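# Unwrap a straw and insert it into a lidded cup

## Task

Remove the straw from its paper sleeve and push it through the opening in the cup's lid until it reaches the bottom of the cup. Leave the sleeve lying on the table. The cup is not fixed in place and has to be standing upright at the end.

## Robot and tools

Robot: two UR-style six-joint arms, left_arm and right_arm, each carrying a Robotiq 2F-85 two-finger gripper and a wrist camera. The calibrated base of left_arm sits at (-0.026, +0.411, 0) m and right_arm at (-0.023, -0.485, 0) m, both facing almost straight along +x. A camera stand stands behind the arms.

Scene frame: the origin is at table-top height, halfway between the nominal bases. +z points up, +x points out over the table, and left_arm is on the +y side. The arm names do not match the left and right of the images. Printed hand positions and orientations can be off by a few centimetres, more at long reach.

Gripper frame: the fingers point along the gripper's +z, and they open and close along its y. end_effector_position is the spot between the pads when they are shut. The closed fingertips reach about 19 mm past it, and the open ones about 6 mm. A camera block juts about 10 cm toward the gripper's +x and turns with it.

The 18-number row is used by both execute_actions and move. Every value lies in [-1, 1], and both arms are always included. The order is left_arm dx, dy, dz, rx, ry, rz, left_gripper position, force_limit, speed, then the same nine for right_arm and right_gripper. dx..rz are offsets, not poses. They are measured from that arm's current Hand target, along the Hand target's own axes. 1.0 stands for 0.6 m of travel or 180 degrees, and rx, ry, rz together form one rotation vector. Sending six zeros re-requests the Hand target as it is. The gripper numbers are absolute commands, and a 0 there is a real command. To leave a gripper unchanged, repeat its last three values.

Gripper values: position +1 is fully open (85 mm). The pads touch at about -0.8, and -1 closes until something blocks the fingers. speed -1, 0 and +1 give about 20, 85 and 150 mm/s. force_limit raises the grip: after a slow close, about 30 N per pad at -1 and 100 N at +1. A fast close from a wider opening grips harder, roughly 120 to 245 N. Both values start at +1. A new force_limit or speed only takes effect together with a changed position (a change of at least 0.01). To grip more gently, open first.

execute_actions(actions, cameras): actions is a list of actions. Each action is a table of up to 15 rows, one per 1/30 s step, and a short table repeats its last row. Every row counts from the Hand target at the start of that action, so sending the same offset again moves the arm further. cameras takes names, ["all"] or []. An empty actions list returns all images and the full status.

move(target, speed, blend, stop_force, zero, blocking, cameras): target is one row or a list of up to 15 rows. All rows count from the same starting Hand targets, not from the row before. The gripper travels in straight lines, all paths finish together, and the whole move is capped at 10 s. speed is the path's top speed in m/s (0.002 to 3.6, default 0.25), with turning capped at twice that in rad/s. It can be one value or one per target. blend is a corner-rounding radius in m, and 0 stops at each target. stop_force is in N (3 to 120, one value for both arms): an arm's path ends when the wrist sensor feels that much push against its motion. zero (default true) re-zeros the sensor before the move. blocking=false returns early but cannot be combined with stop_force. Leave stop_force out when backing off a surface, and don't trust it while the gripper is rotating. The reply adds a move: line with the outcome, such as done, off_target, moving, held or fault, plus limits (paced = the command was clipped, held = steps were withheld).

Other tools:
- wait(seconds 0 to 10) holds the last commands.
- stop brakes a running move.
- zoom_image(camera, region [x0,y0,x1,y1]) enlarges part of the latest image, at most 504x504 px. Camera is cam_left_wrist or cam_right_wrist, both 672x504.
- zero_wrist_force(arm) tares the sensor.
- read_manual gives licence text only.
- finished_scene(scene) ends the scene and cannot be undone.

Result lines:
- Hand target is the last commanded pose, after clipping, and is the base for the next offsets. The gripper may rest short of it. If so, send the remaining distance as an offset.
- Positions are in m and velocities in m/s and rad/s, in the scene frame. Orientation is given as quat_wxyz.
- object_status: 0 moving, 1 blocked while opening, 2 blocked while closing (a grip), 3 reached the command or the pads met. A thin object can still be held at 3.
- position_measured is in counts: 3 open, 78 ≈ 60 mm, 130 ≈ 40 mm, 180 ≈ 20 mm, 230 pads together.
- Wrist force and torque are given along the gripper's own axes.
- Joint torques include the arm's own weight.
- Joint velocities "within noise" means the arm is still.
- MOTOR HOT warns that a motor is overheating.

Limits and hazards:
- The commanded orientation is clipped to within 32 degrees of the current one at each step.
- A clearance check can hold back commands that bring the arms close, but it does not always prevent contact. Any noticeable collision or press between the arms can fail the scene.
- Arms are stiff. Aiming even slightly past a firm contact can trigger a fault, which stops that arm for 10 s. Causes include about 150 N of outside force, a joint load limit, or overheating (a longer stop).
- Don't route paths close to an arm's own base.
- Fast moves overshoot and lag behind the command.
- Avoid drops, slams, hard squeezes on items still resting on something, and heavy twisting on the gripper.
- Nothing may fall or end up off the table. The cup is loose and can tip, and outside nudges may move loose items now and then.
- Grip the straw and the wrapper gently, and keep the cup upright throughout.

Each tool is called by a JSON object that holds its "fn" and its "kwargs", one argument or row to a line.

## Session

{"fn": "execute_actions", "kwargs": {
  "actions": []
}}

Scene clock: 0.00 s.
left_arm: end_effector_position=(+0.5483, -0.0747, +0.1477) position_measured=3 object_status=3 end_effector_quat_wxyz=(-0.242, -0.364, +0.894, -0.096) | right_arm: end_effector_position=(+0.7435, -0.8771, +0.1308) position_measured=3 object_status=3 end_effector_quat_wxyz=(+0.016, +0.670, -0.714, +0.205)
Joint positions: left_arm=[-0.716 -0.831 1.092 -1.775 -2.094 -1.467] | right_arm=[2.892 -2.336 -1.159 -0.881 1.324 -1.792]
Joint velocities: within noise
Joint torques (N m): no reading
Wrist force (N): no reading
Wrist torque (N m): no reading
Wrist force, peak (N): no reading
Hand target: left_arm +0.5483, -0.0747, +0.1477; -0.242, -0.364, +0.894, -0.096 | right_arm +0.7435, -0.8771, +0.1308; +0.016, +0.670, -0.714, +0.205
Tool commands: left_gripper/position=+1.0 left_gripper/force_limit=+1.0 left_gripper/speed=+1.0 right_gripper/position=+1.0 right_gripper/force_limit=+1.0 right_gripper/speed=+1.0

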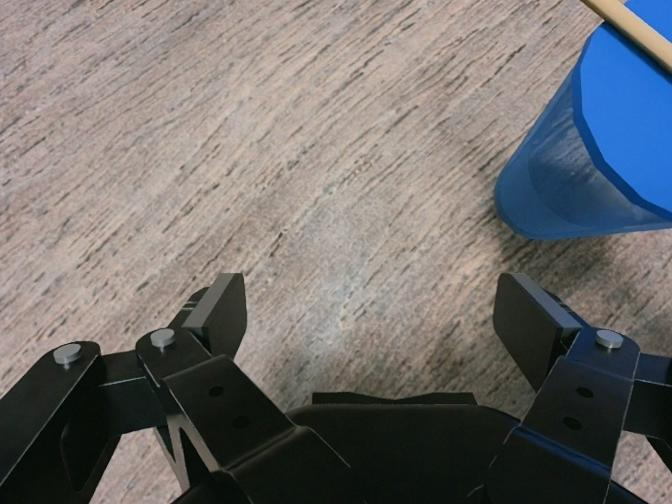

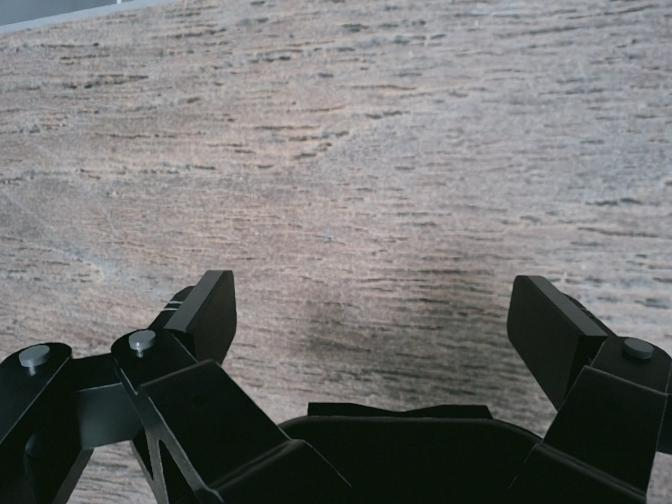

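{"fn": "move", "kwargs": {
  "target": [
    [0.142,-0.0457,-0.245,0,0,0.05,1,1,1,-0.2,0.1,-0.3,0,0,0,1,1,1],
    [0.1402,0.4187,-0.363,-0.1946,-0.0839,0.725,1,1,1,-0.857,0.4585,-0.8687,-0.0857,-0.1002,-0.02,1,1,1]
  ],
  "speed": 0.4,
  "blend": [0.05,0],
  "cameras": ["all"]
}}

Scene clock: 20.33 s.
left_arm: end_effector_position=(+0.3999, +0.1301, +0.3794) position_measured=3 object_status=3 end_effector_quat_wxyz=(+0.000, +0.707, +0.707, +0.000) | right_arm: end_effector_position=(+0.4002, -0.2201, +0.3804) position_measured=3 object_status=3 end_effector_quat_wxyz=(+0.000, +0.707, -0.707, +0.000)
Joint positions: left_arm=[-0.855 -1.562 1.436 -1.446 -1.571 0.723] | right_arm=[3.964 -1.554 -1.46 -1.699 1.571 -0.742]
Joint torques (N m): left_arm=[9.2 -17.07 -41.71 0.05 -1.24 1.48] | right_arm=[-4.61 44.02 7.84 5.3 -2.31 -1.81]
Wrist force (N): left_arm=[-0.2 0.2 0.1] | right_arm=[-1.0 0.1 -0.1]
Wrist torque (N m): left_arm=[-0.01 0.24 -0.02] | right_arm=[0.03 0.20 0.07]
Wrist force, peak (N): left_arm=[-2.1 0.5 3.5] | right_arm=[5.4 1.2 4.2]
Hand target: left_arm +0.4000, +0.1301, +0.3794; +0.000, +0.707, +0.707, +0.000 | right_arm +0.4002, -0.2202, +0.3805; +0.000, +0.707, -0.707, +0.000
Off the commanded pose: left_arm 0.000 m, 0 deg | right_arm 0.000 m, 0 deg.
move: done

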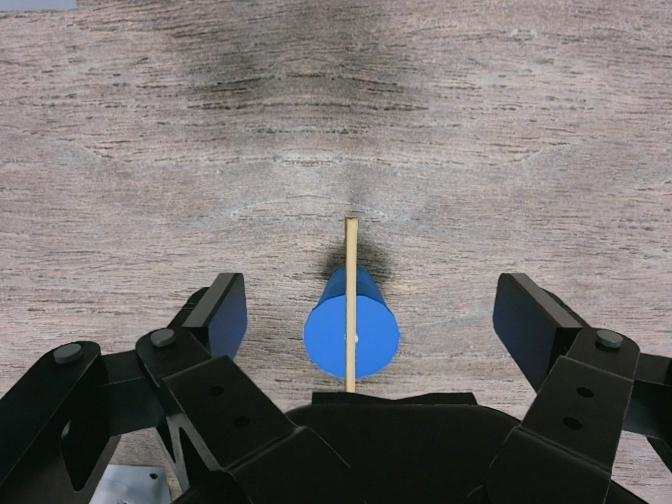

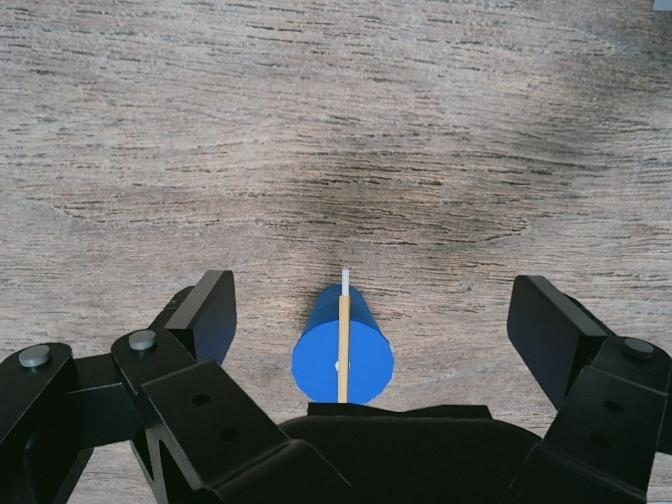

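{"fn": "move", "kwargs": {
  "target": [-0.0755,0.005,0.394,0,0,0,1,-1,-1,-0.1608,-0.0043,0.3957,0,0,0,1,-1,-1],
  "speed": 0.3,
  "cameras": ["all"]
}}

Scene clock: 31.43 s.
left_arm: end_effector_position=(+0.4029, +0.0849, +0.1429) position_measured=3 object_status=3 end_effector_quat_wxyz=(+0.000, +0.707, +0.707, +0.000) | right_arm: end_effector_position=(+0.4027, -0.1238, +0.1430) position_measured=3 object_status=3 end_effector_quat_wxyz=(+0.000, +0.707, -0.707, +0.000)
Joint positions: left_arm=[-0.907 -1.394 1.873 -2.05 -1.571 0.671] | right_arm=[4.08 -1.792 -1.819 -1.102 1.571 -0.627]
Joint torques (N m): left_arm=[8.4 -40.79 -35.36 -4.45 1.62 1.46] | right_arm=[-9.26 49.18 41.43 4.36 -2.02 -2.5]
Wrist force (N): left_arm=[-0.4 -0.1 0.1] | right_arm=[-1.2 0.3 0.2]
Wrist torque (N m): left_arm=[-0.03 0.28 0.04] | right_arm=[0.07 0.20 0.05]
Wrist force, peak (N): left_arm=[-0.3 0.1 -3.4] | right_arm=[-0.6 0.5 -3.9]
Hand target: left_arm +0.4030, +0.0849, +0.1430; +0.000, +0.707, +0.707, +0.000 | right_arm +0.4028, -0.1237, +0.1431; +0.000, +0.707, -0.707, +0.000
Off the commanded pose: left_arm 0.000 m, 0 deg | right_arm 0.000 m, 0 deg.
move: done

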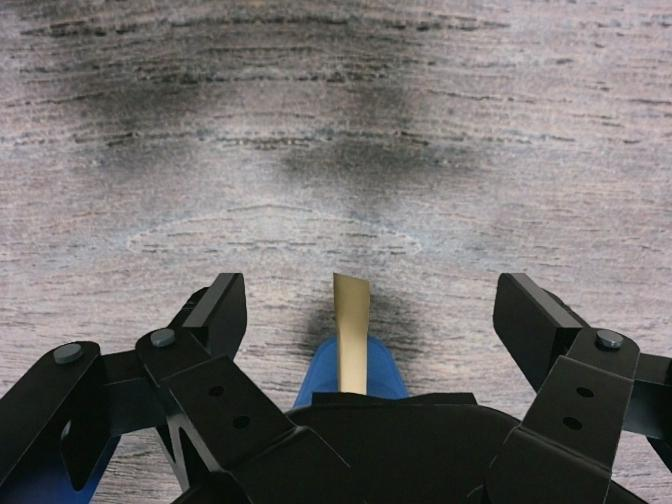

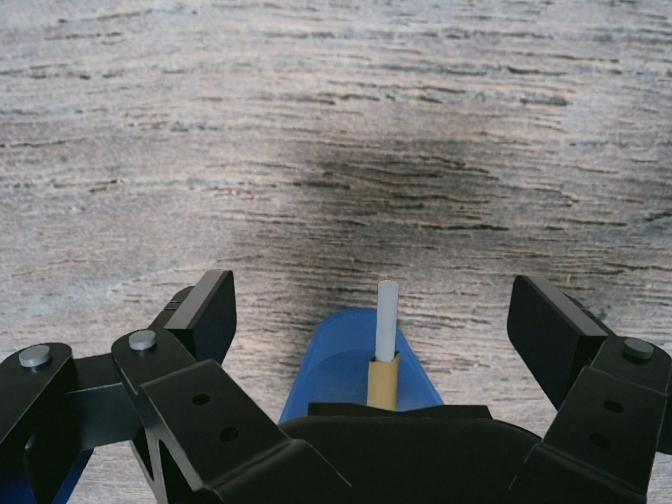

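{"fn": "move", "kwargs": {
  "target": [
    [0,-0.0093,0,0,0,0,1,-1,-1,-0.0067,0.0067,0,0,0,0,1,-1,-1],
    [0,-0.0093,0,0,0,0,-1,0.3,-1,-0.0067,0.0067,0,0,0,0,-1,-0.6,-1]
  ],
  "cameras": ["all"]
}}

Scene clock: 44.47 s.
left_arm: end_effector_position=(+0.3974, +0.0849, +0.1430) position_measured=230 object_status=0 end_effector_quat_wxyz=(+0.000, +0.707, +0.707, +0.000) | right_arm: end_effector_position=(+0.3987, -0.1197, +0.1431) position_measured=217 object_status=2 end_effector_quat_wxyz=(+0.000, +0.707, -0.707, +0.000)
Joint positions: left_arm=[-0.916 -1.404 1.886 -2.052 -1.571 0.662] | right_arm=[4.09 -1.791 -1.82 -1.102 1.571 -0.616]
Joint torques (N m): left_arm=[8.82 -17.82 -36.28 -0.03 1.85 1.04] | right_arm=[-9.62 41.34 7.72 4.99 1.65 -2.52]
Wrist force (N): left_arm=[0.5 0.2 0.0] | right_arm=[-0.4 0.8 0.3]
Wrist torque (N m): left_arm=[-0.07 0.22 0.04] | right_arm=[0.04 0.18 -0.04]
Wrist force, peak (N): left_arm=[0.7 0.5 0.1] | right_arm=[-1.8 0.7 -0.1]
Hand target: left_arm +0.3974, +0.0849, +0.1430; +0.000, +0.707, +0.707, +0.000 | right_arm +0.3988, -0.1197, +0.1431; +0.000, +0.707, -0.707, +0.000
Off the commanded pose: left_arm 0.000 m, 0 deg | right_arm 0.000 m, 0 deg.
move: done

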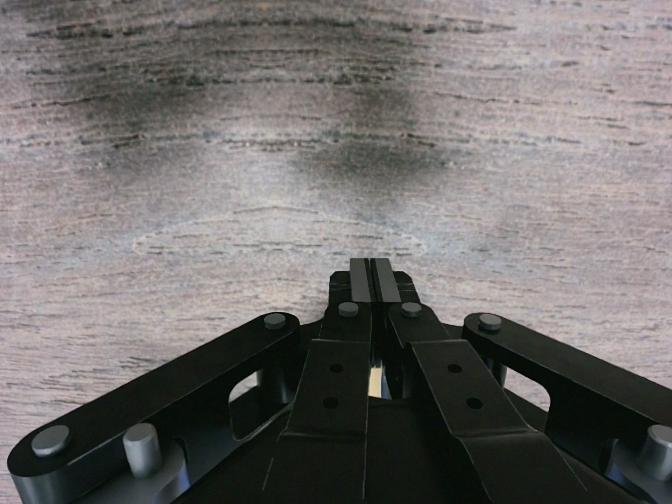

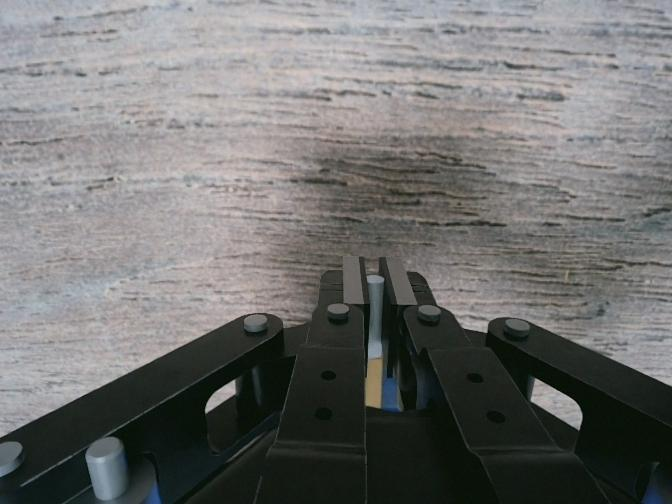

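{"fn": "move", "kwargs": {
  "target": [
    [0,0,-0.1,0,0,0,-1,0.3,-1,0,0,-0.1,0,0,0,-1,-0.6,-1],
    [0,0,-0.1,0,0,0,-1,0.3,-1,0.383,0,-0.1,0,0,0,-1,-0.6,-1]
  ],
  "speed": [0.15,0.08],
  "cameras": ["all"]
}}

{"fn": "zoom_image", "kwargs": {
  "camera": "cam_right_wrist",
  "region": [340, 250, 440, 420]
}}

{"fn": "zoom_image", "kwargs": {
  "camera": "cam_left_wrist",
  "region": [340, 340, 420, 420]
}}

Scene clock: 52.87 s.
left_arm: end_effector_position=(+0.3974, +0.0848, +0.2030) position_measured=230 object_status=3 end_effector_quat_wxyz=(+0.000, +0.707, +0.707, +0.000) | right_arm: end_effector_position=(+0.3987, -0.3496, +0.2030) position_measured=217 object_status=2 end_effector_quat_wxyz=(+0.000, +0.707, -0.707, +0.000)
Joint positions: left_arm=[-0.916 -1.461 1.786 -1.895 -1.571 0.662] | right_arm=[3.752 -1.456 -2.009 -1.247 1.571 -0.955]
Joint torques (N m): left_arm=[9.21 -41.9 -37.67 -0.15 2.01 -2.3] | right_arm=[8.28 3.86 38.76 1.58 0.08 1.79]
Wrist force (N): left_arm=[-0.4 -0.8 -0.4] | right_arm=[-1.3 0.0 0.2]
Wrist torque (N m): left_arm=[-0.16 0.27 0.06] | right_arm=[0.03 0.25 0.16]
Wrist force, peak (N): left_arm=[-23.3 -6.0 1.0] | right_arm=[-17.3 2.2 0.2]
Hand target: left_arm +0.3974, +0.0848, +0.2030; +0.000, +0.707, +0.707, +0.000 | right_arm +0.3988, -0.3495, +0.2031; +0.000, +0.707, -0.707, +0.000
Off the commanded pose: left_arm 0.000 m, 0 deg | right_arm 0.000 m, 0 deg.
move: done

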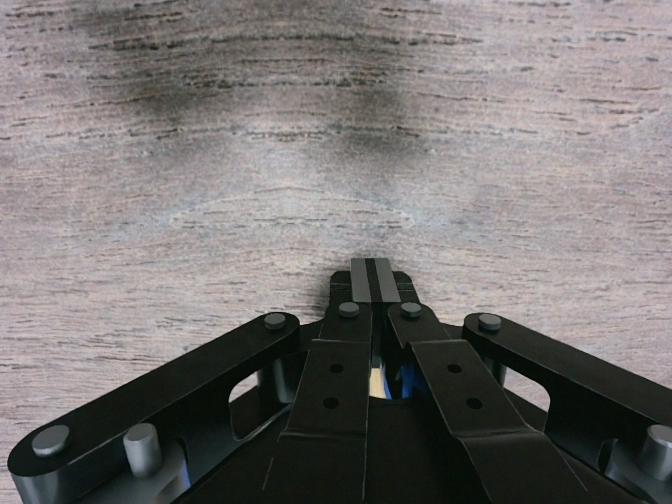

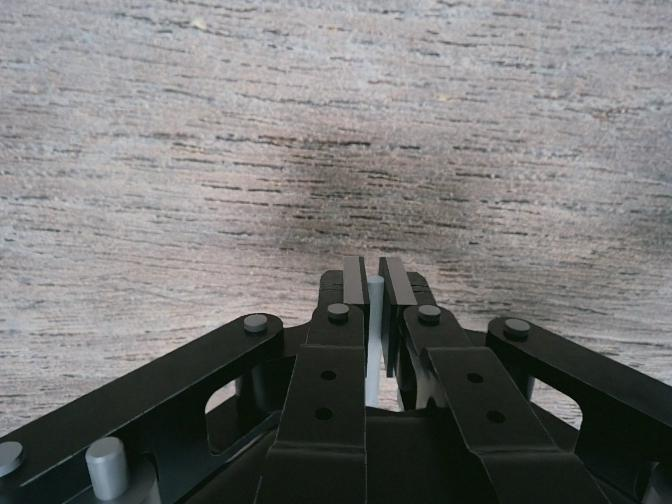

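Scaled by 2.965.

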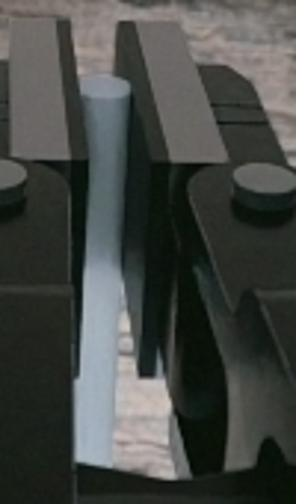

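Scaled by 6.300.

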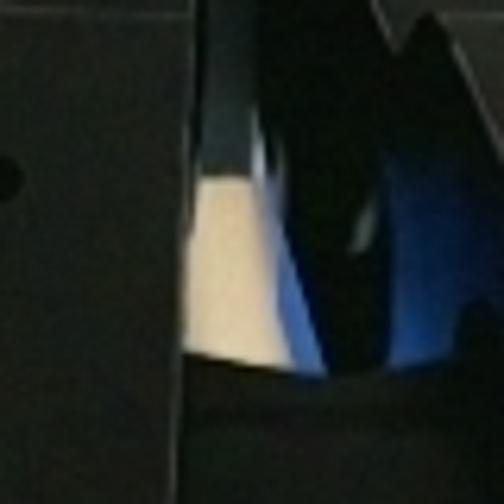

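{"fn": "move", "kwargs": {
  "target": [
    [0.0333,-0.2333,-0.1,0,0,0,-1,0.3,-1,0.0833,-0.0333,-0.3617,0,0,-0.3,-1,-0.6,-1],
    [0.2667,-0.25,0,0,0,0,-1,0.3,-1,0.0833,-0.0333,-0.3617,0,0,-0.7706,-1,-0.6,-1],
    [0.2667,-0.25,0.2917,0,0,0,-1,0.3,-1,0.0833,-0.0333,-0.3617,0,0,-0.7706,-1,-0.6,-1]
  ],
  "speed": [0.35,0.4,0.12],
  "blend": [0.04,0.02,0],
  "cameras": ["all"]
}}

Scene clock: 69.60 s.
left_arm: end_effector_position=(+0.2473, +0.2450, +0.0280) position_measured=230 object_status=3 end_effector_quat_wxyz=(+0.000, +0.707, +0.707, +0.000) | right_arm: end_effector_position=(+0.4188, -0.3995, +0.4201) position_measured=217 object_status=2 end_effector_quat_wxyz=(+0.000, +0.911, +0.413, +0.000)
Joint positions: left_arm=[-0.983 -1.722 2.584 -2.432 -1.571 0.595] | right_arm=[3.627 -1.451 -1.452 -1.809 1.571 -3.5]
Joint torques (N m): left_arm=[9.47 -11.58 -32.32 -3.58 -1.28 1.11] | right_arm=[-11.84 4.09 39.71 2.8 -2.38 -2.51]
Wrist force (N): left_arm=[-0.7 -0.7 -0.3] | right_arm=[-1.1 0.1 0.3]
Wrist torque (N m): left_arm=[-0.14 0.31 -0.02] | right_arm=[0.04 0.22 0.14]
Wrist force, peak (N): left_arm=[2.4 1.6 0.6] | right_arm=[-2.1 0.2 1.6]
Hand target: left_arm +0.2474, +0.2449, +0.0280; +0.000, +0.707, +0.707, +0.000 | right_arm +0.4188, -0.3995, +0.4201; +0.000, +0.911, +0.413, +0.000
Off the commanded pose: left_arm 0.000 m, 0 deg | right_arm 0.000 m, 0 deg.
move: done

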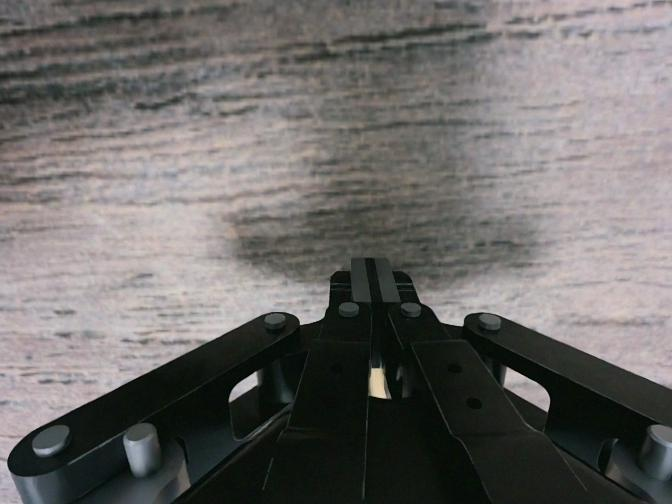

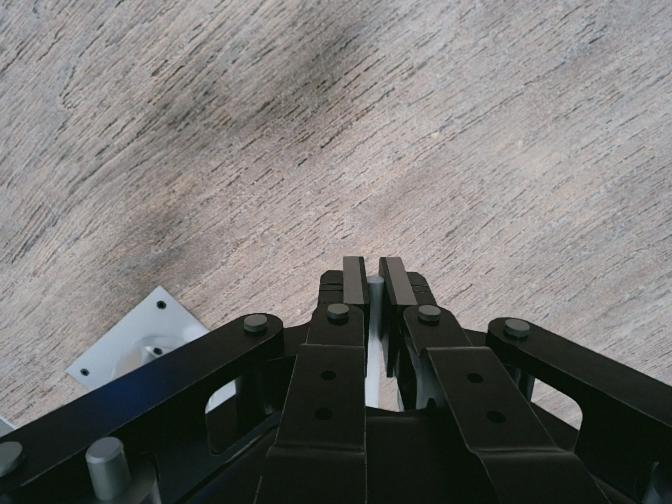

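{"fn": "move", "kwargs": {
  "target": [
    [0,0,0.007,0,0,0,-1,0.3,-1,0,0,0,0,0,0,-1,-0.6,-1],
    [0,0,0.007,0,0,0,0.3,0.3,-1,0,0,0,0,0,0,-1,-0.6,-1],
    [0,0,-0.3,0,0,0,0.3,0.3,-1,0,0,-0.0167,0,0,0,-1,-0.6,-1],
    [-0.2667,0.28,-0.4908,0,-0.1667,0,0.3,0.3,-1,0.4388,-0.4208,-0.0167,0,0.5,0,-1,-0.6,-1]
  ],
  "speed": [0.1,0.1,0.3,0.35],
  "blend": [0,0,0.03,0],
  "cameras": ["all"]
}}

Scene clock: 85.77 s.
left_arm: end_effector_position=(+0.4155, +0.0848, +0.3225) position_measured=91 object_status=3 end_effector_quat_wxyz=(+0.183, +0.683, +0.683, -0.183) | right_arm: end_effector_position=(+0.4027, -0.0350, +0.4302) position_measured=217 object_status=2 end_effector_quat_wxyz=(-0.292, +0.644, +0.292, +0.644) end_effector_velocity=(-0.001, +0.000, +0.001) end_effector_angular_velocity=(+0.003, -0.001, +0.002)
Joint positions: left_arm=[-0.708 -1.601 1.799 -2.125 -1.963 0.799] | right_arm=[4.297 -1.665 -2.185 0.708 1.259 -3.142]
Joint velocities: left_arm=[within noise] | right_arm=[0.002 0 -0.001 0.005 0 0]
Joint torques (N m): left_arm=[-6.42 -39.12 -7.7 -0.2 1.11 -0.01] | right_arm=[-4.87 23.99 4.32 4.72 1.16 1.47]
Wrist force (N): left_arm=[-0.5 -0.5 -0.6] | right_arm=[-0.1 -2.8 0.6]
Wrist torque (N m): left_arm=[-0.15 0.40 -0.04] | right_arm=[-0.37 -0.46 0.15]
Wrist force, peak (N): left_arm=[-3.1 -1.9 -3.2] | right_arm=[-0.4 -8.5 1.8]
Hand target: left_arm +0.4154, +0.0848, +0.3225; +0.183, +0.683, +0.683, -0.183 | right_arm +0.4027, -0.0351, +0.4302; -0.292, +0.644, +0.292, +0.644
Off the commanded pose: left_arm 0.000 m, 0 deg | right_arm 0.000 m, 0 deg.
move: done

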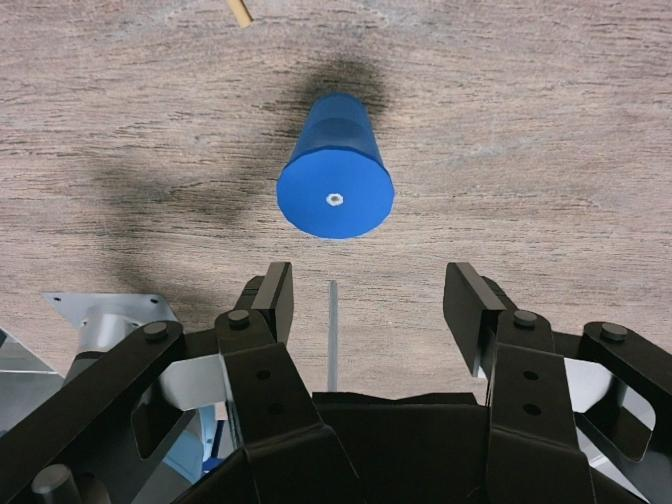

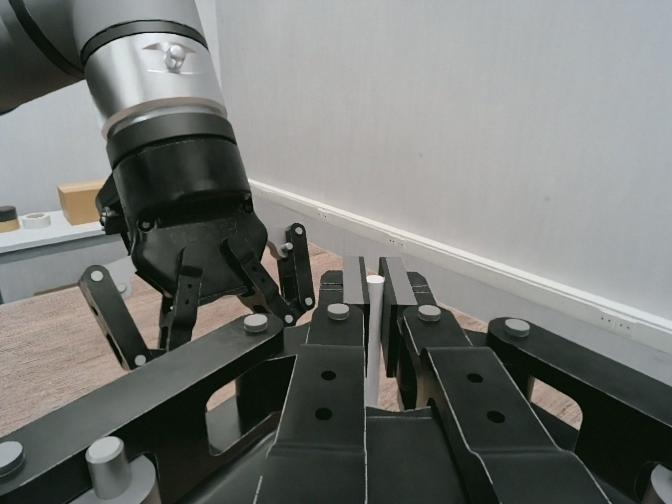

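{"fn": "move", "kwargs": {
  "target": [-0.0538,0.1262,0.0311,0.1147,0,0.1987,0.3,0.3,-1,-0.1,0,0,0,0,0,-1,-0.6,-1],
  "speed": 0.25,
  "cameras": ["cam_left_wrist"]
}}

{"fn": "zoom_image", "kwargs": {
  "camera": "cam_left_wrist",
  "region": [260, 130, 400, 270]
}}

Scene clock: 94.67 s.
left_arm: end_effector_position=(+0.4912, +0.0476, +0.3223) position_measured=91 object_status=3 end_effector_quat_wxyz=(+0.107, +0.880, +0.398, -0.236) | right_arm: end_effector_position=(+0.4027, -0.0351, +0.3699) position_measured=217 object_status=2 end_effector_quat_wxyz=(-0.292, +0.644, +0.292, +0.644)
Joint positions: left_arm=[-0.628 -1.201 1.222 -1.534 -2.091 1.685] | right_arm=[4.297 -1.793 -2.247 0.898 1.259 -3.142]
Joint torques (N m): left_arm=[1.93 -60.61 -13.15 -3.94 -2.25 1.39] | right_arm=[-8.85 48.68 26.99 -0.43 0.18 1.45]
Wrist force (N): left_arm=[-0.6 -0.7 -0.3] | right_arm=[0.0 -2.6 0.7]
Wrist torque (N m): left_arm=[-0.17 0.39 -0.07] | right_arm=[-0.34 -0.47 0.15]
Wrist force, peak (N): left_arm=[0.2 -2.3 -0.5] | right_arm=[0.1 -2.8 1.2]
Hand target: left_arm +0.4911, +0.0475, +0.3224; +0.107, +0.880, +0.398, -0.236 | right_arm +0.4027, -0.0351, +0.3702; -0.292, +0.644, +0.292, +0.644
Off the commanded pose: left_arm 0.000 m, 0 deg | right_arm 0.000 m, 0 deg.
move: done
Images, in order (width x height): cam_left_wrist 672x504.

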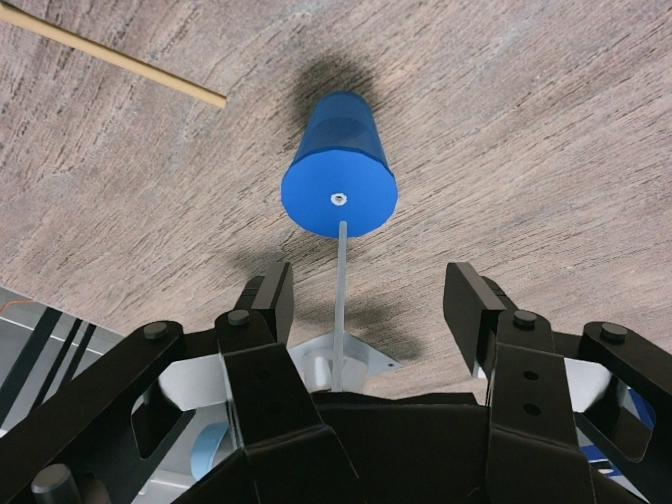

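Scaled by 3.600.

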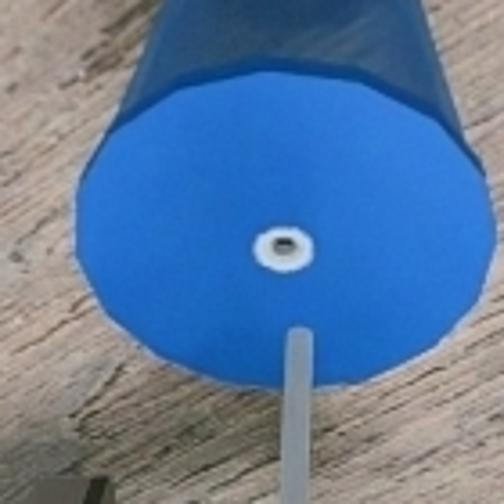

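{"fn": "move", "kwargs": {
  "target": [0,0,0,0,0,0,0.3,0.3,-1,-0.0333,0.0068,0.0012,0,0.0066,0.0114,-1,-0.6,-1],
  "speed": 0.06,
  "cameras": ["cam_left_wrist"]
}}

{"fn": "zoom_image", "kwargs": {
  "camera": "cam_left_wrist",
  "region": [260, 130, 400, 270]
}}

Scene clock: 106.90 s.
left_arm: end_effector_position=(+0.4911, +0.0475, +0.3224) position_measured=91 object_status=3 end_effector_quat_wxyz=(+0.107, +0.880, +0.398, -0.236) | right_arm: end_effector_position=(+0.4063, -0.0373, +0.3499) position_measured=217 object_status=2 end_effector_quat_wxyz=(-0.306, +0.643, +0.277, +0.645)
Joint positions: left_arm=[-0.629 -1.202 1.222 -1.534 -2.092 1.685] | right_arm=[4.285 -1.86 -2.257 0.997 1.271 -3.112]
Joint torques (N m): left_arm=[-6.21 -60.75 -7.27 -1.47 -2.81 0.68] | right_arm=[7.86 50.64 22.39 0.14 -2.4 -2.56]
Wrist force (N): left_arm=[-0.6 -0.8 0.0] | right_arm=[-0.1 -2.7 0.6]
Wrist torque (N m): left_arm=[-0.18 0.38 -0.08] | right_arm=[-0.35 -0.46 0.05]
Wrist force, peak (N): left_arm=[-0.9 -0.8 -0.4] | right_arm=[0.3 -3.0 1.1]
Hand target: left_arm +0.4911, +0.0475, +0.3224; +0.107, +0.880, +0.398, -0.236 | right_arm +0.4062, -0.0372, +0.3502; -0.306, +0.642, +0.277, +0.646
Off the commanded pose: left_arm 0.000 m, 0 deg | right_arm 0.000 m, 0 deg.
move: done
Images, in order (width x height): cam_left_wrist 672x504.

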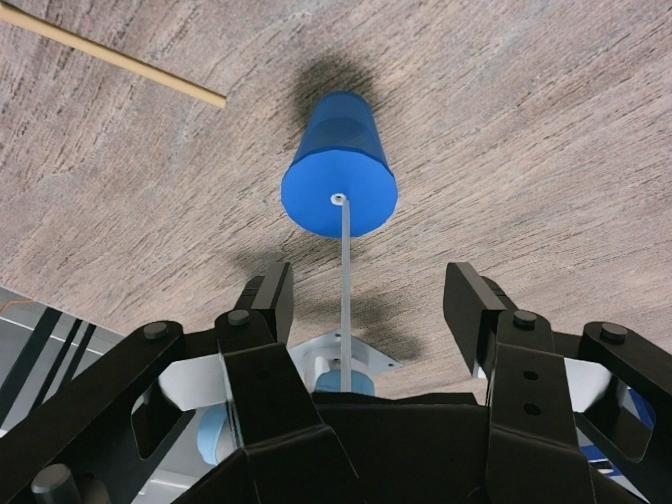

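Scaled by 3.600.

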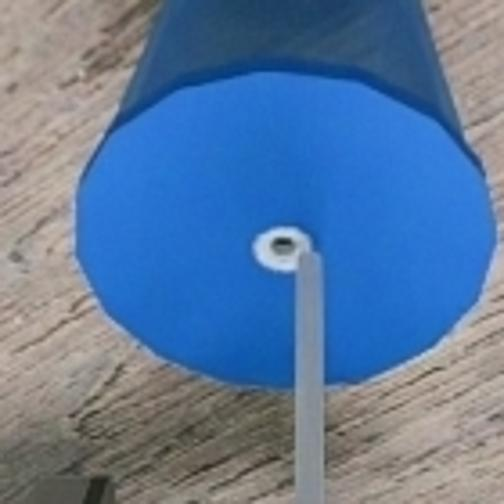

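{"fn": "zoom_image", "kwargs": {
  "camera": "cam_left_wrist",
  "region": [260, 180, 420, 400]
}}

{"fn": "execute_actions", "kwargs": {
  "actions": []
}}

Scaled by 2.291.

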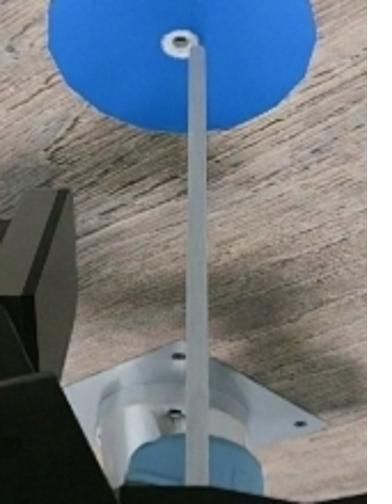

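Scene clock: 116.87 s.
left_arm: end_effector_position=(+0.4911, +0.0475, +0.3224) position_measured=91 object_status=3 end_effector_quat_wxyz=(+0.107, +0.880, +0.398, -0.236) | right_arm: end_effector_position=(+0.4062, -0.0372, +0.3502) position_measured=217 object_status=2 end_effector_quat_wxyz=(-0.306, +0.642, +0.277, +0.646)
Joint positions: left_arm=[-0.629 -1.202 1.222 -1.534 -2.092 1.685] | right_arm=[4.285 -1.86 -2.257 0.997 1.271 -3.112]
Joint velocities: within noise
Joint torques (N m): left_arm=[-6.85 -60.26 -8.86 -5.4 -2.94 -1.61] | right_arm=[8.94 50.84 26.96 3.87 -2.28 -2.34]
Wrist force (N): left_arm=[-0.6 -0.9 -0.2] | right_arm=[0.0 -2.5 0.6]
Wrist torque (N m): left_arm=[-0.20 0.39 -0.07] | right_arm=[-0.32 -0.48 0.04]
Wrist force, peak (N): left_arm=[-0.7 -0.9 -0.3] | right_arm=[-0.1 -2.8 0.6]
Hand target: left_arm +0.4911, +0.0475, +0.3224; +0.107, +0.880, +0.398, -0.236 | right_arm +0.4062, -0.0372, +0.3502; -0.306, +0.642, +0.277, +0.646
Tool commands: left_gripper/position=+0.3 left_gripper/force_limit=+0.3 left_gripper/speed=-1.0 right_gripper/position=-1.0 right_gripper/force_limit=-0.6 right_gripper/speed=-1.0
Off the commanded pose: left_arm 0.000 m, 0 deg | right_arm 0.000 m, 0 deg.

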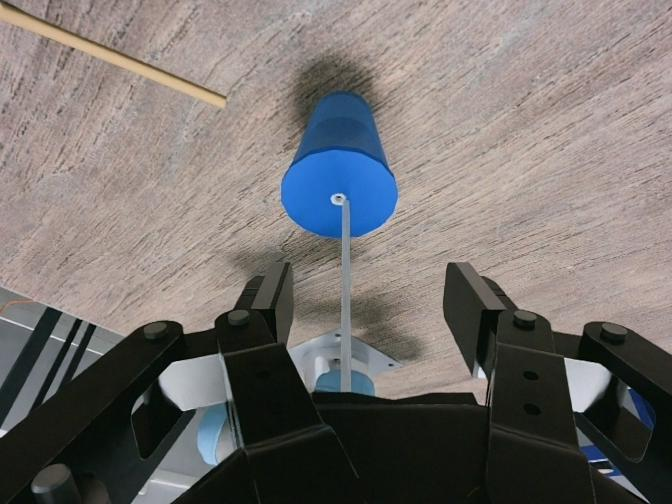

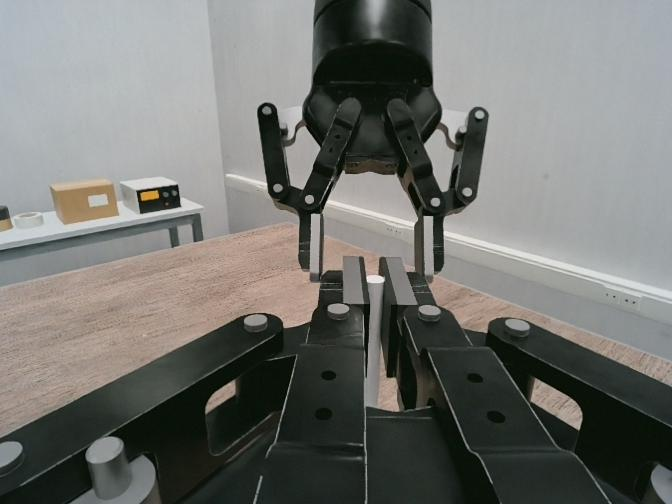

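{"fn": "move", "kwargs": {
  "target": [0,0,0,0,0,0,0.3,0.3,-1,0.0167,0,0,0,0,0,-1,-0.6,-1],
  "speed": 0.06,
  "cameras": ["cam_left_wrist"]
}}

{"fn": "zoom_image", "kwargs": {
  "camera": "cam_left_wrist",
  "region": [260, 180, 420, 400]
}}

Scene clock: 123.00 s.
left_arm: end_effector_position=(+0.4911, +0.0475, +0.3224) position_measured=91 object_status=3 end_effector_quat_wxyz=(+0.107, +0.880, +0.398, -0.236) | right_arm: end_effector_position=(+0.4064, -0.0376, +0.3604) position_measured=217 object_status=2 end_effector_quat_wxyz=(-0.306, +0.642, +0.277, +0.646)
Joint positions: left_arm=[-0.629 -1.202 1.222 -1.534 -2.092 1.685] | right_arm=[4.284 -1.834 -2.25 0.965 1.272 -3.112]
Joint torques (N m): left_arm=[-6.67 -59.66 -10.02 -5.34 -2.62 -1.66] | right_arm=[-11.6 14.32 23.36 4.52 1.91 -2.05]
Wrist force (N): left_arm=[-0.6 -0.6 -0.2] | right_arm=[0.0 -2.7 0.5]
Wrist torque (N m): left_arm=[-0.14 0.38 -0.07] | right_arm=[-0.36 -0.48 0.04]
Wrist force, peak (N): left_arm=[-0.6 -1.0 -0.3] | right_arm=[0.0 -2.7 0.7]
Hand target: left_arm +0.4911, +0.0475, +0.3224; +0.107, +0.880, +0.398, -0.236 | right_arm +0.4064, -0.0376, +0.3602; -0.306, +0.642, +0.277, +0.646
Off the commanded pose: left_arm 0.000 m, 0 deg | right_arm 0.000 m, 0 deg.
move: done
Images, in order (width x height): cam_left_wrist 672x504.

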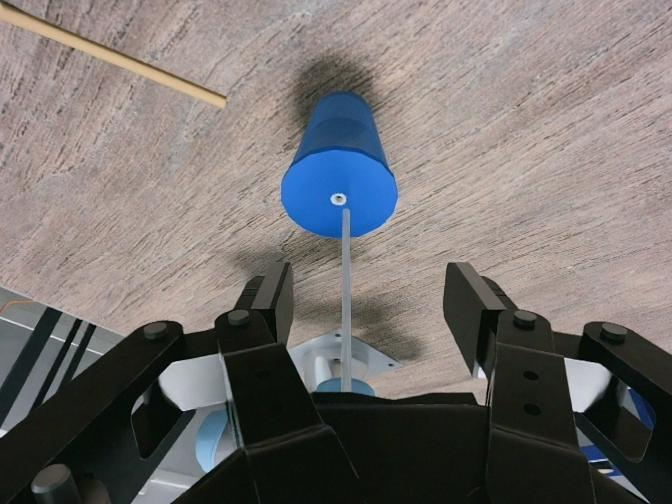

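Scaled by 2.291.

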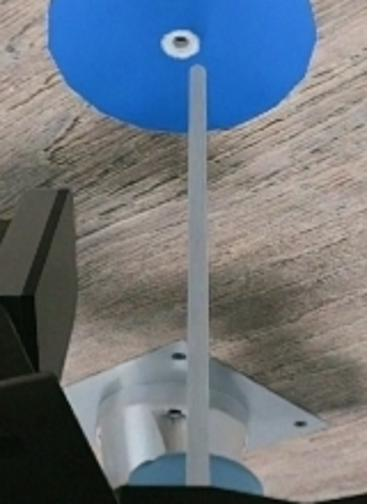

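{"fn": "move", "kwargs": {
  "target": [0,0,0,0,0,0,0.3,0.3,-1,0,0,0.0,0,0,0.0114,-1,-0.6,-1],
  "speed": 0.06,
  "cameras": ["cam_left_wrist"]
}}

{"fn": "zoom_image", "kwargs": {
  "camera": "cam_left_wrist",
  "region": [260, 180, 420, 400]
}}

Scene clock: 137.73 s.
left_arm: end_effector_position=(+0.4911, +0.0475, +0.3224) position_measured=91 object_status=3 end_effector_quat_wxyz=(+0.107, +0.880, +0.398, -0.236) | right_arm: end_effector_position=(+0.4064, -0.0376, +0.3602) position_measured=217 object_status=2 end_effector_quat_wxyz=(-0.318, +0.647, +0.265, +0.640) end_effector_velocity=(+0.000, +0.000, -0.001) end_effector_angular_velocity=(-0.006, -0.005, -0.002)
Joint positions: left_arm=[-0.629 -1.202 1.222 -1.534 -2.092 1.685] | right_arm=[4.284 -1.835 -2.251 0.966 1.272 -3.076]
Joint velocities: left_arm=[within noise] | right_arm=[0 0 -0.001 0 -0.002 -0.007]
Joint torques (N m): left_arm=[-6.33 -59.07 -11.27 -5.33 -2.59 -1.54] | right_arm=[-11.24 12.18 5.23 4.33 -2.29 -2.56]
Wrist force (N): left_arm=[-0.3 -0.7 -0.1] | right_arm=[0.0 -2.6 0.6]
Wrist torque (N m): left_arm=[-0.17 0.34 -0.07] | right_arm=[-0.34 -0.48 0.03]
Wrist force, peak (N): left_arm=[-0.9 -0.8 -0.1] | right_arm=[0.1 -2.8 0.7]
Hand target: left_arm +0.4911, +0.0475, +0.3224; +0.107, +0.880, +0.398, -0.236 | right_arm +0.4064, -0.0376, +0.3602; -0.318, +0.647, +0.266, +0.640
Off the commanded pose: left_arm 0.000 m, 0 deg | right_arm 0.000 m, 0 deg.
move: done
Images, in order (width x height): cam_left_wrist 672x504.

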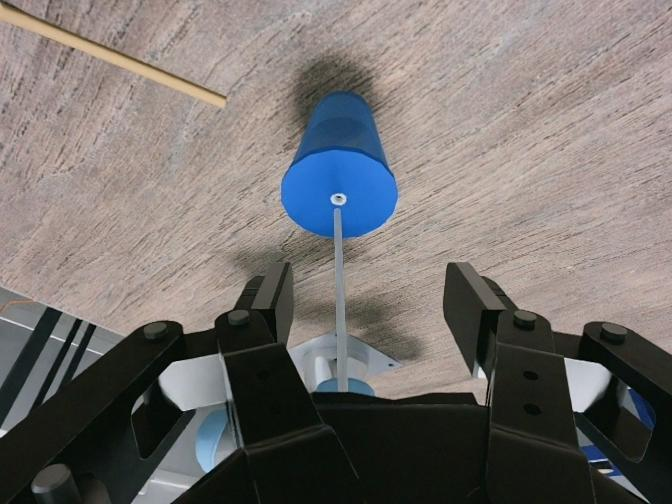

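Scaled by 2.291.

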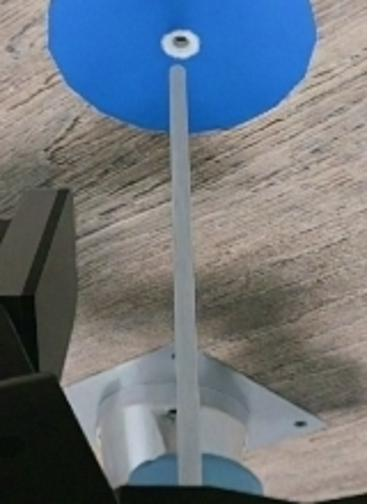

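{"fn": "move", "kwargs": {
  "target": [0,0,0,0,0,0,0.3,0.3,-1,0,-0.0036,0.0,0,0,-0.0058,-1,-0.6,-1],
  "speed": 0.06,
  "cameras": ["cam_left_wrist"]
}}

{"fn": "zoom_image", "kwargs": {
  "camera": "cam_left_wrist",
  "region": [260, 180, 420, 400]
}}

{"fn": "move", "kwargs": {
  "target": [-0.0841,-0.088,0.0487,-0.1147,0,-0.1987,0.3,0.3,-1,0,0,0,0,0,0,-1,-0.6,-1],
  "speed": 0.25,
  "cameras": ["cam_left_wrist"]
}}

{"fn": "zoom_image", "kwargs": {
  "camera": "cam_left_wrist",
  "region": [260, 180, 420, 400]
}}

Scene clock: 144.67 s.
left_arm: end_effector_position=(+0.4911, +0.0475, +0.3224) position_measured=91 object_status=3 end_effector_quat_wxyz=(+0.107, +0.880, +0.398, -0.236) | right_arm: end_effector_position=(+0.4047, -0.0362, +0.3603) position_measured=217 object_status=2 end_effector_quat_wxyz=(-0.312, +0.645, +0.272, +0.643)
Joint positions: left_arm=[-0.629 -1.202 1.222 -1.534 -2.092 1.685] | right_arm=[4.291 -1.834 -2.251 0.966 1.265 -3.095]
Joint torques (N m): left_arm=[-6.8 -57.83 -11.96 -5.42 -2.42 -1.65] | right_arm=[0.57 50.54 1.97 -0.46 -1.15 1.05]
Wrist force (N): left_arm=[-0.5 -0.7 -0.2] | right_arm=[0.0 -2.5 0.6]
Wrist torque (N m): left_arm=[-0.16 0.37 -0.07] | right_arm=[-0.33 -0.49 0.12]
Wrist force, peak (N): left_arm=[-0.7 -0.9 -0.1] | right_arm=[0.1 -2.7 0.7]
Hand target: left_arm +0.4911, +0.0475, +0.3224; +0.107, +0.880, +0.398, -0.236 | right_arm +0.4048, -0.0362, +0.3603; -0.312, +0.645, +0.271, +0.643
Off the commanded pose: left_arm 0.000 m, 0 deg | right_arm 0.000 m, 0 deg.
move: done
Images, in order (width x height): cam_left_wrist 672x504.

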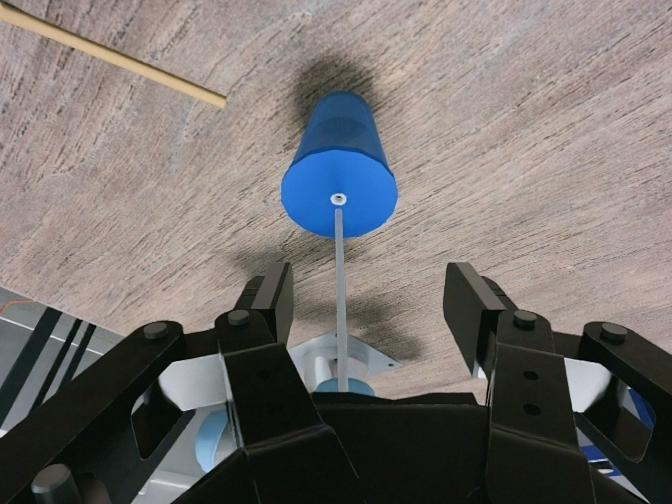

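Scaled by 2.291.

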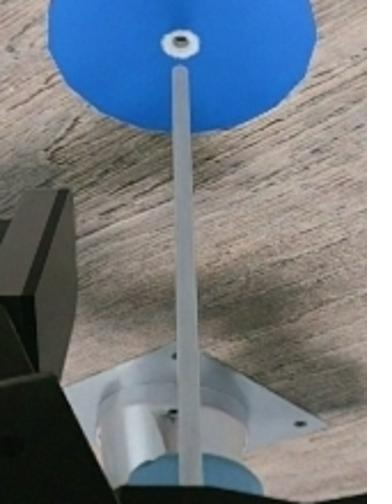

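Scene clock: 146.63 s.
left_arm: end_effector_position=(+0.4129, +0.0386, +0.3224) position_measured=91 object_status=3 end_effector_quat_wxyz=(+0.183, +0.683, +0.683, -0.183) | right_arm: end_effector_position=(+0.4048, -0.0362, +0.3603) position_measured=217 object_status=2 end_effector_quat_wxyz=(-0.312, +0.645, +0.271, +0.643)
Joint positions: left_arm=[-0.783 -1.552 1.757 -2.16 -1.936 0.723] | right_arm=[4.291 -1.834 -2.251 0.966 1.266 -3.095]
Joint torques (N m): left_arm=[7.35 -12.61 -41.48 -1.32 -1.6 -1.64] | right_arm=[-8.81 50.32 1.95 -0.37 2.1 1.92]
Wrist force (N): left_arm=[-0.4 -0.8 -0.4] | right_arm=[0.1 -2.4 0.7]
Wrist torque (N m): left_arm=[-0.18 0.38 0.04] | right_arm=[-0.31 -0.50 0.12]
Wrist force, peak (N): left_arm=[-0.4 -1.9 -0.5] | right_arm=[0.2 -2.5 0.8]
Hand target: left_arm +0.4130, +0.0386, +0.3224; +0.183, +0.683, +0.683, -0.183 | right_arm +0.4048, -0.0362, +0.3603; -0.312, +0.645, +0.271, +0.643
Off the commanded pose: left_arm 0.000 m, 0 deg | right_arm 0.000 m, 0 deg.
move: done
Images, in order (width x height): cam_left_wrist 672x504.

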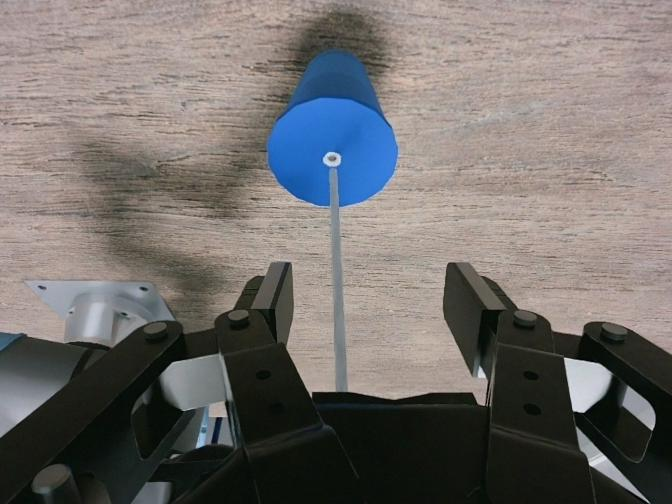

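Scaled by 2.291.

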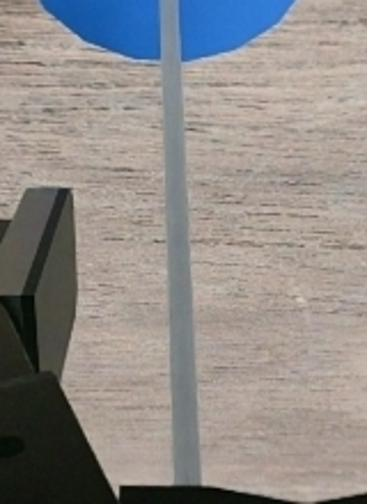

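{"fn": "zoom_image", "kwargs": {
  "camera": "cam_left_wrist",
  "region": [280, 110, 380, 210]
}}

Scaled by 5.040.

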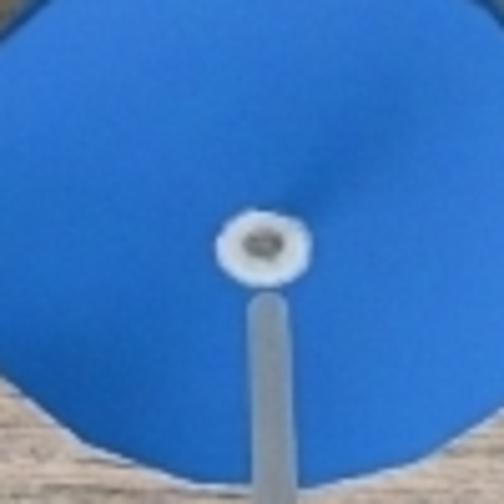

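{"fn": "move", "kwargs": {
  "target": [0,0,0,0,0,0,0.3,0.3,-1,-0.0083,-0.0032,-0.0103,0,0.0069,-0.0042,-1,-0.6,-1],
  "speed": 0.06,
  "cameras": ["cam_left_wrist"]
}}

{"fn": "zoom_image", "kwargs": {
  "camera": "cam_left_wrist",
  "region": [280, 110, 380, 210]
}}

{"fn": "move", "kwargs": {
  "target": [-0.0538,0.1262,0.0311,0.1147,0,0.1987,0.3,0.3,-1,0,0,0,0,0,0,-1,-0.6,-1],
  "speed": 0.25,
  "cameras": ["cam_left_wrist"]
}}

{"fn": "zoom_image", "kwargs": {
  "camera": "cam_left_wrist",
  "region": [280, 110, 380, 210]
}}

Scene clock: 158.23 s.
left_arm: end_effector_position=(+0.4130, +0.0386, +0.3224) position_measured=91 object_status=3 end_effector_quat_wxyz=(+0.183, +0.683, +0.683, -0.183) | right_arm: end_effector_position=(+0.3990, -0.0393, +0.3550) position_measured=217 object_status=2 end_effector_quat_wxyz=(-0.310, +0.636, +0.272, +0.652)
Joint positions: left_arm=[-0.783 -1.552 1.757 -2.16 -1.936 0.723] | right_arm=[4.303 -1.853 -2.269 1.026 1.252 -3.116]
Joint torques (N m): left_arm=[9.2 -13.05 -42.33 -5.52 1.09 -1.04] | right_arm=[-8.15 41.49 23.63 -0.39 1.12 1.84]
Wrist force (N): left_arm=[-0.5 -0.8 -0.6] | right_arm=[-0.1 -2.4 1.0]
Wrist torque (N m): left_arm=[-0.20 0.39 0.04] | right_arm=[-0.31 -0.48 0.13]
Wrist force, peak (N): left_arm=[-0.4 -1.0 -0.8] | right_arm=[0.1 -3.1 0.9]
Hand target: left_arm +0.4130, +0.0386, +0.3224; +0.183, +0.683, +0.683, -0.183 | right_arm +0.3991, -0.0393, +0.3553; -0.311, +0.636, +0.272, +0.652
Off the commanded pose: left_arm 0.000 m, 0 deg | right_arm 0.000 m, 0 deg.
move: done
Images, in order (width x height): cam_left_wrist 672x504.

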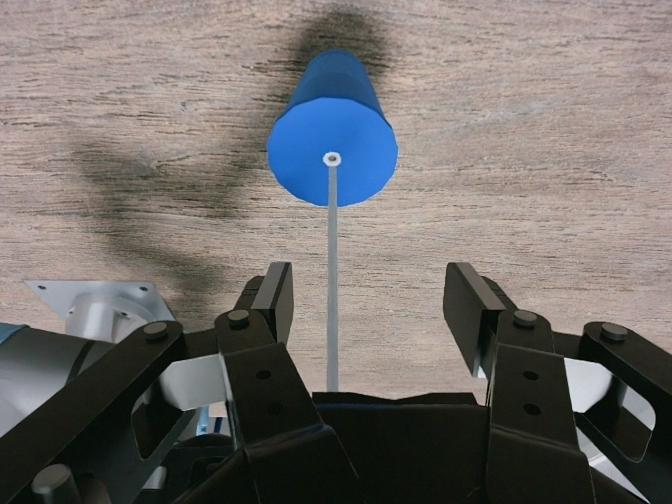

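Scaled by 5.040.

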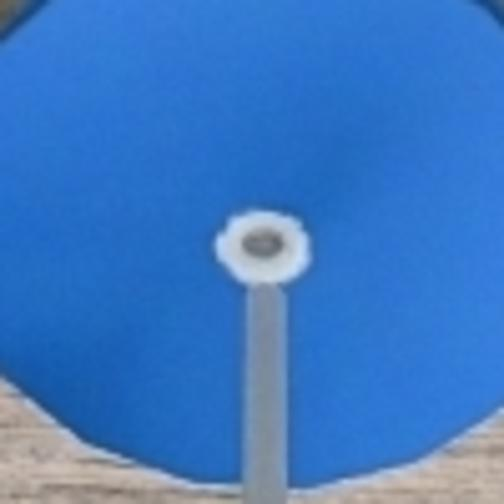

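Scene clock: 160.20 s.
left_arm: end_effector_position=(+0.4888, +0.0013, +0.3222) position_measured=91 object_status=3 end_effector_quat_wxyz=(+0.107, +0.880, +0.398, -0.236) end_effector_velocity=(+0.000, +0.000, +0.000) end_effector_angular_velocity=(-0.002, -0.002, -0.004) | right_arm: end_effector_position=(+0.3991, -0.0393, +0.3553) position_measured=217 object_status=2 end_effector_quat_wxyz=(-0.311, +0.636, +0.272, +0.652)
Joint positions: left_arm=[-0.687 -1.155 1.166 -1.558 -2.094 1.618] | right_arm=[4.303 -1.853 -2.269 1.026 1.252 -3.115]
Joint velocities: left_arm=[0 0 0 0 0 0.005] | right_arm=[within noise]
Joint torques (N m): left_arm=[-5.98 -63.72 -13.18 -3.86 1.23 1.37] | right_arm=[-9.52 50.1 28.98 -0.49 1.99 1.9]
Wrist force (N): left_arm=[-0.8 -0.8 -0.1] | right_arm=[-0.1 -2.5 1.0]
Wrist torque (N m): left_arm=[-0.19 0.40 -0.08] | right_arm=[-0.34 -0.47 0.13]
Wrist force, peak (N): left_arm=[-3.3 -2.3 0.9] | right_arm=[-0.1 -2.6 1.0]
Hand target: left_arm +0.4887, +0.0013, +0.3223; +0.107, +0.880, +0.398, -0.236 | right_arm +0.3991, -0.0393, +0.3553; -0.311, +0.636, +0.272, +0.652
Off the commanded pose: left_arm 0.000 m, 0 deg | right_arm 0.000 m, 0 deg.
move: done
Images, in order (width x height): cam_left_wrist 672x504.

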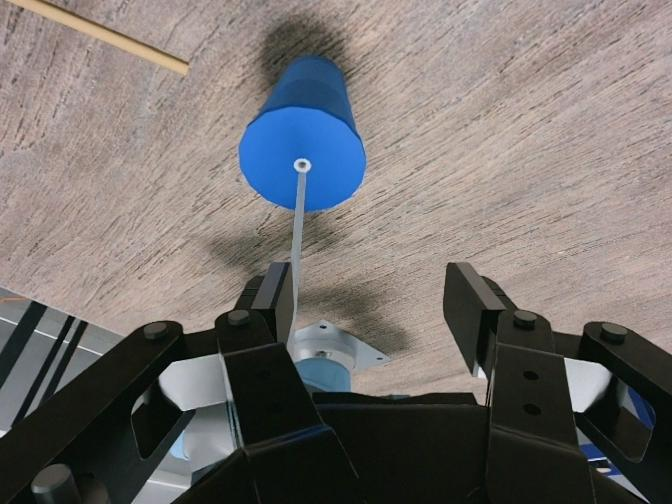

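Scaled by 5.040.

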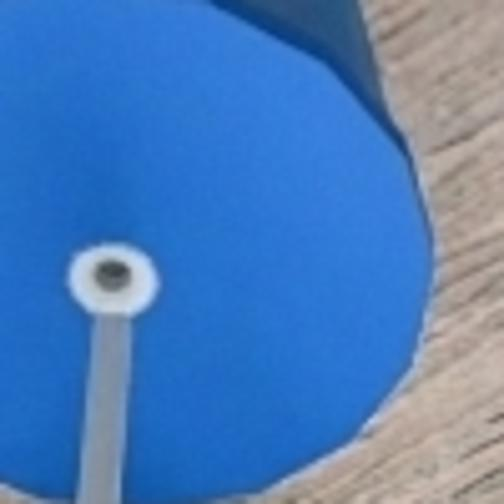

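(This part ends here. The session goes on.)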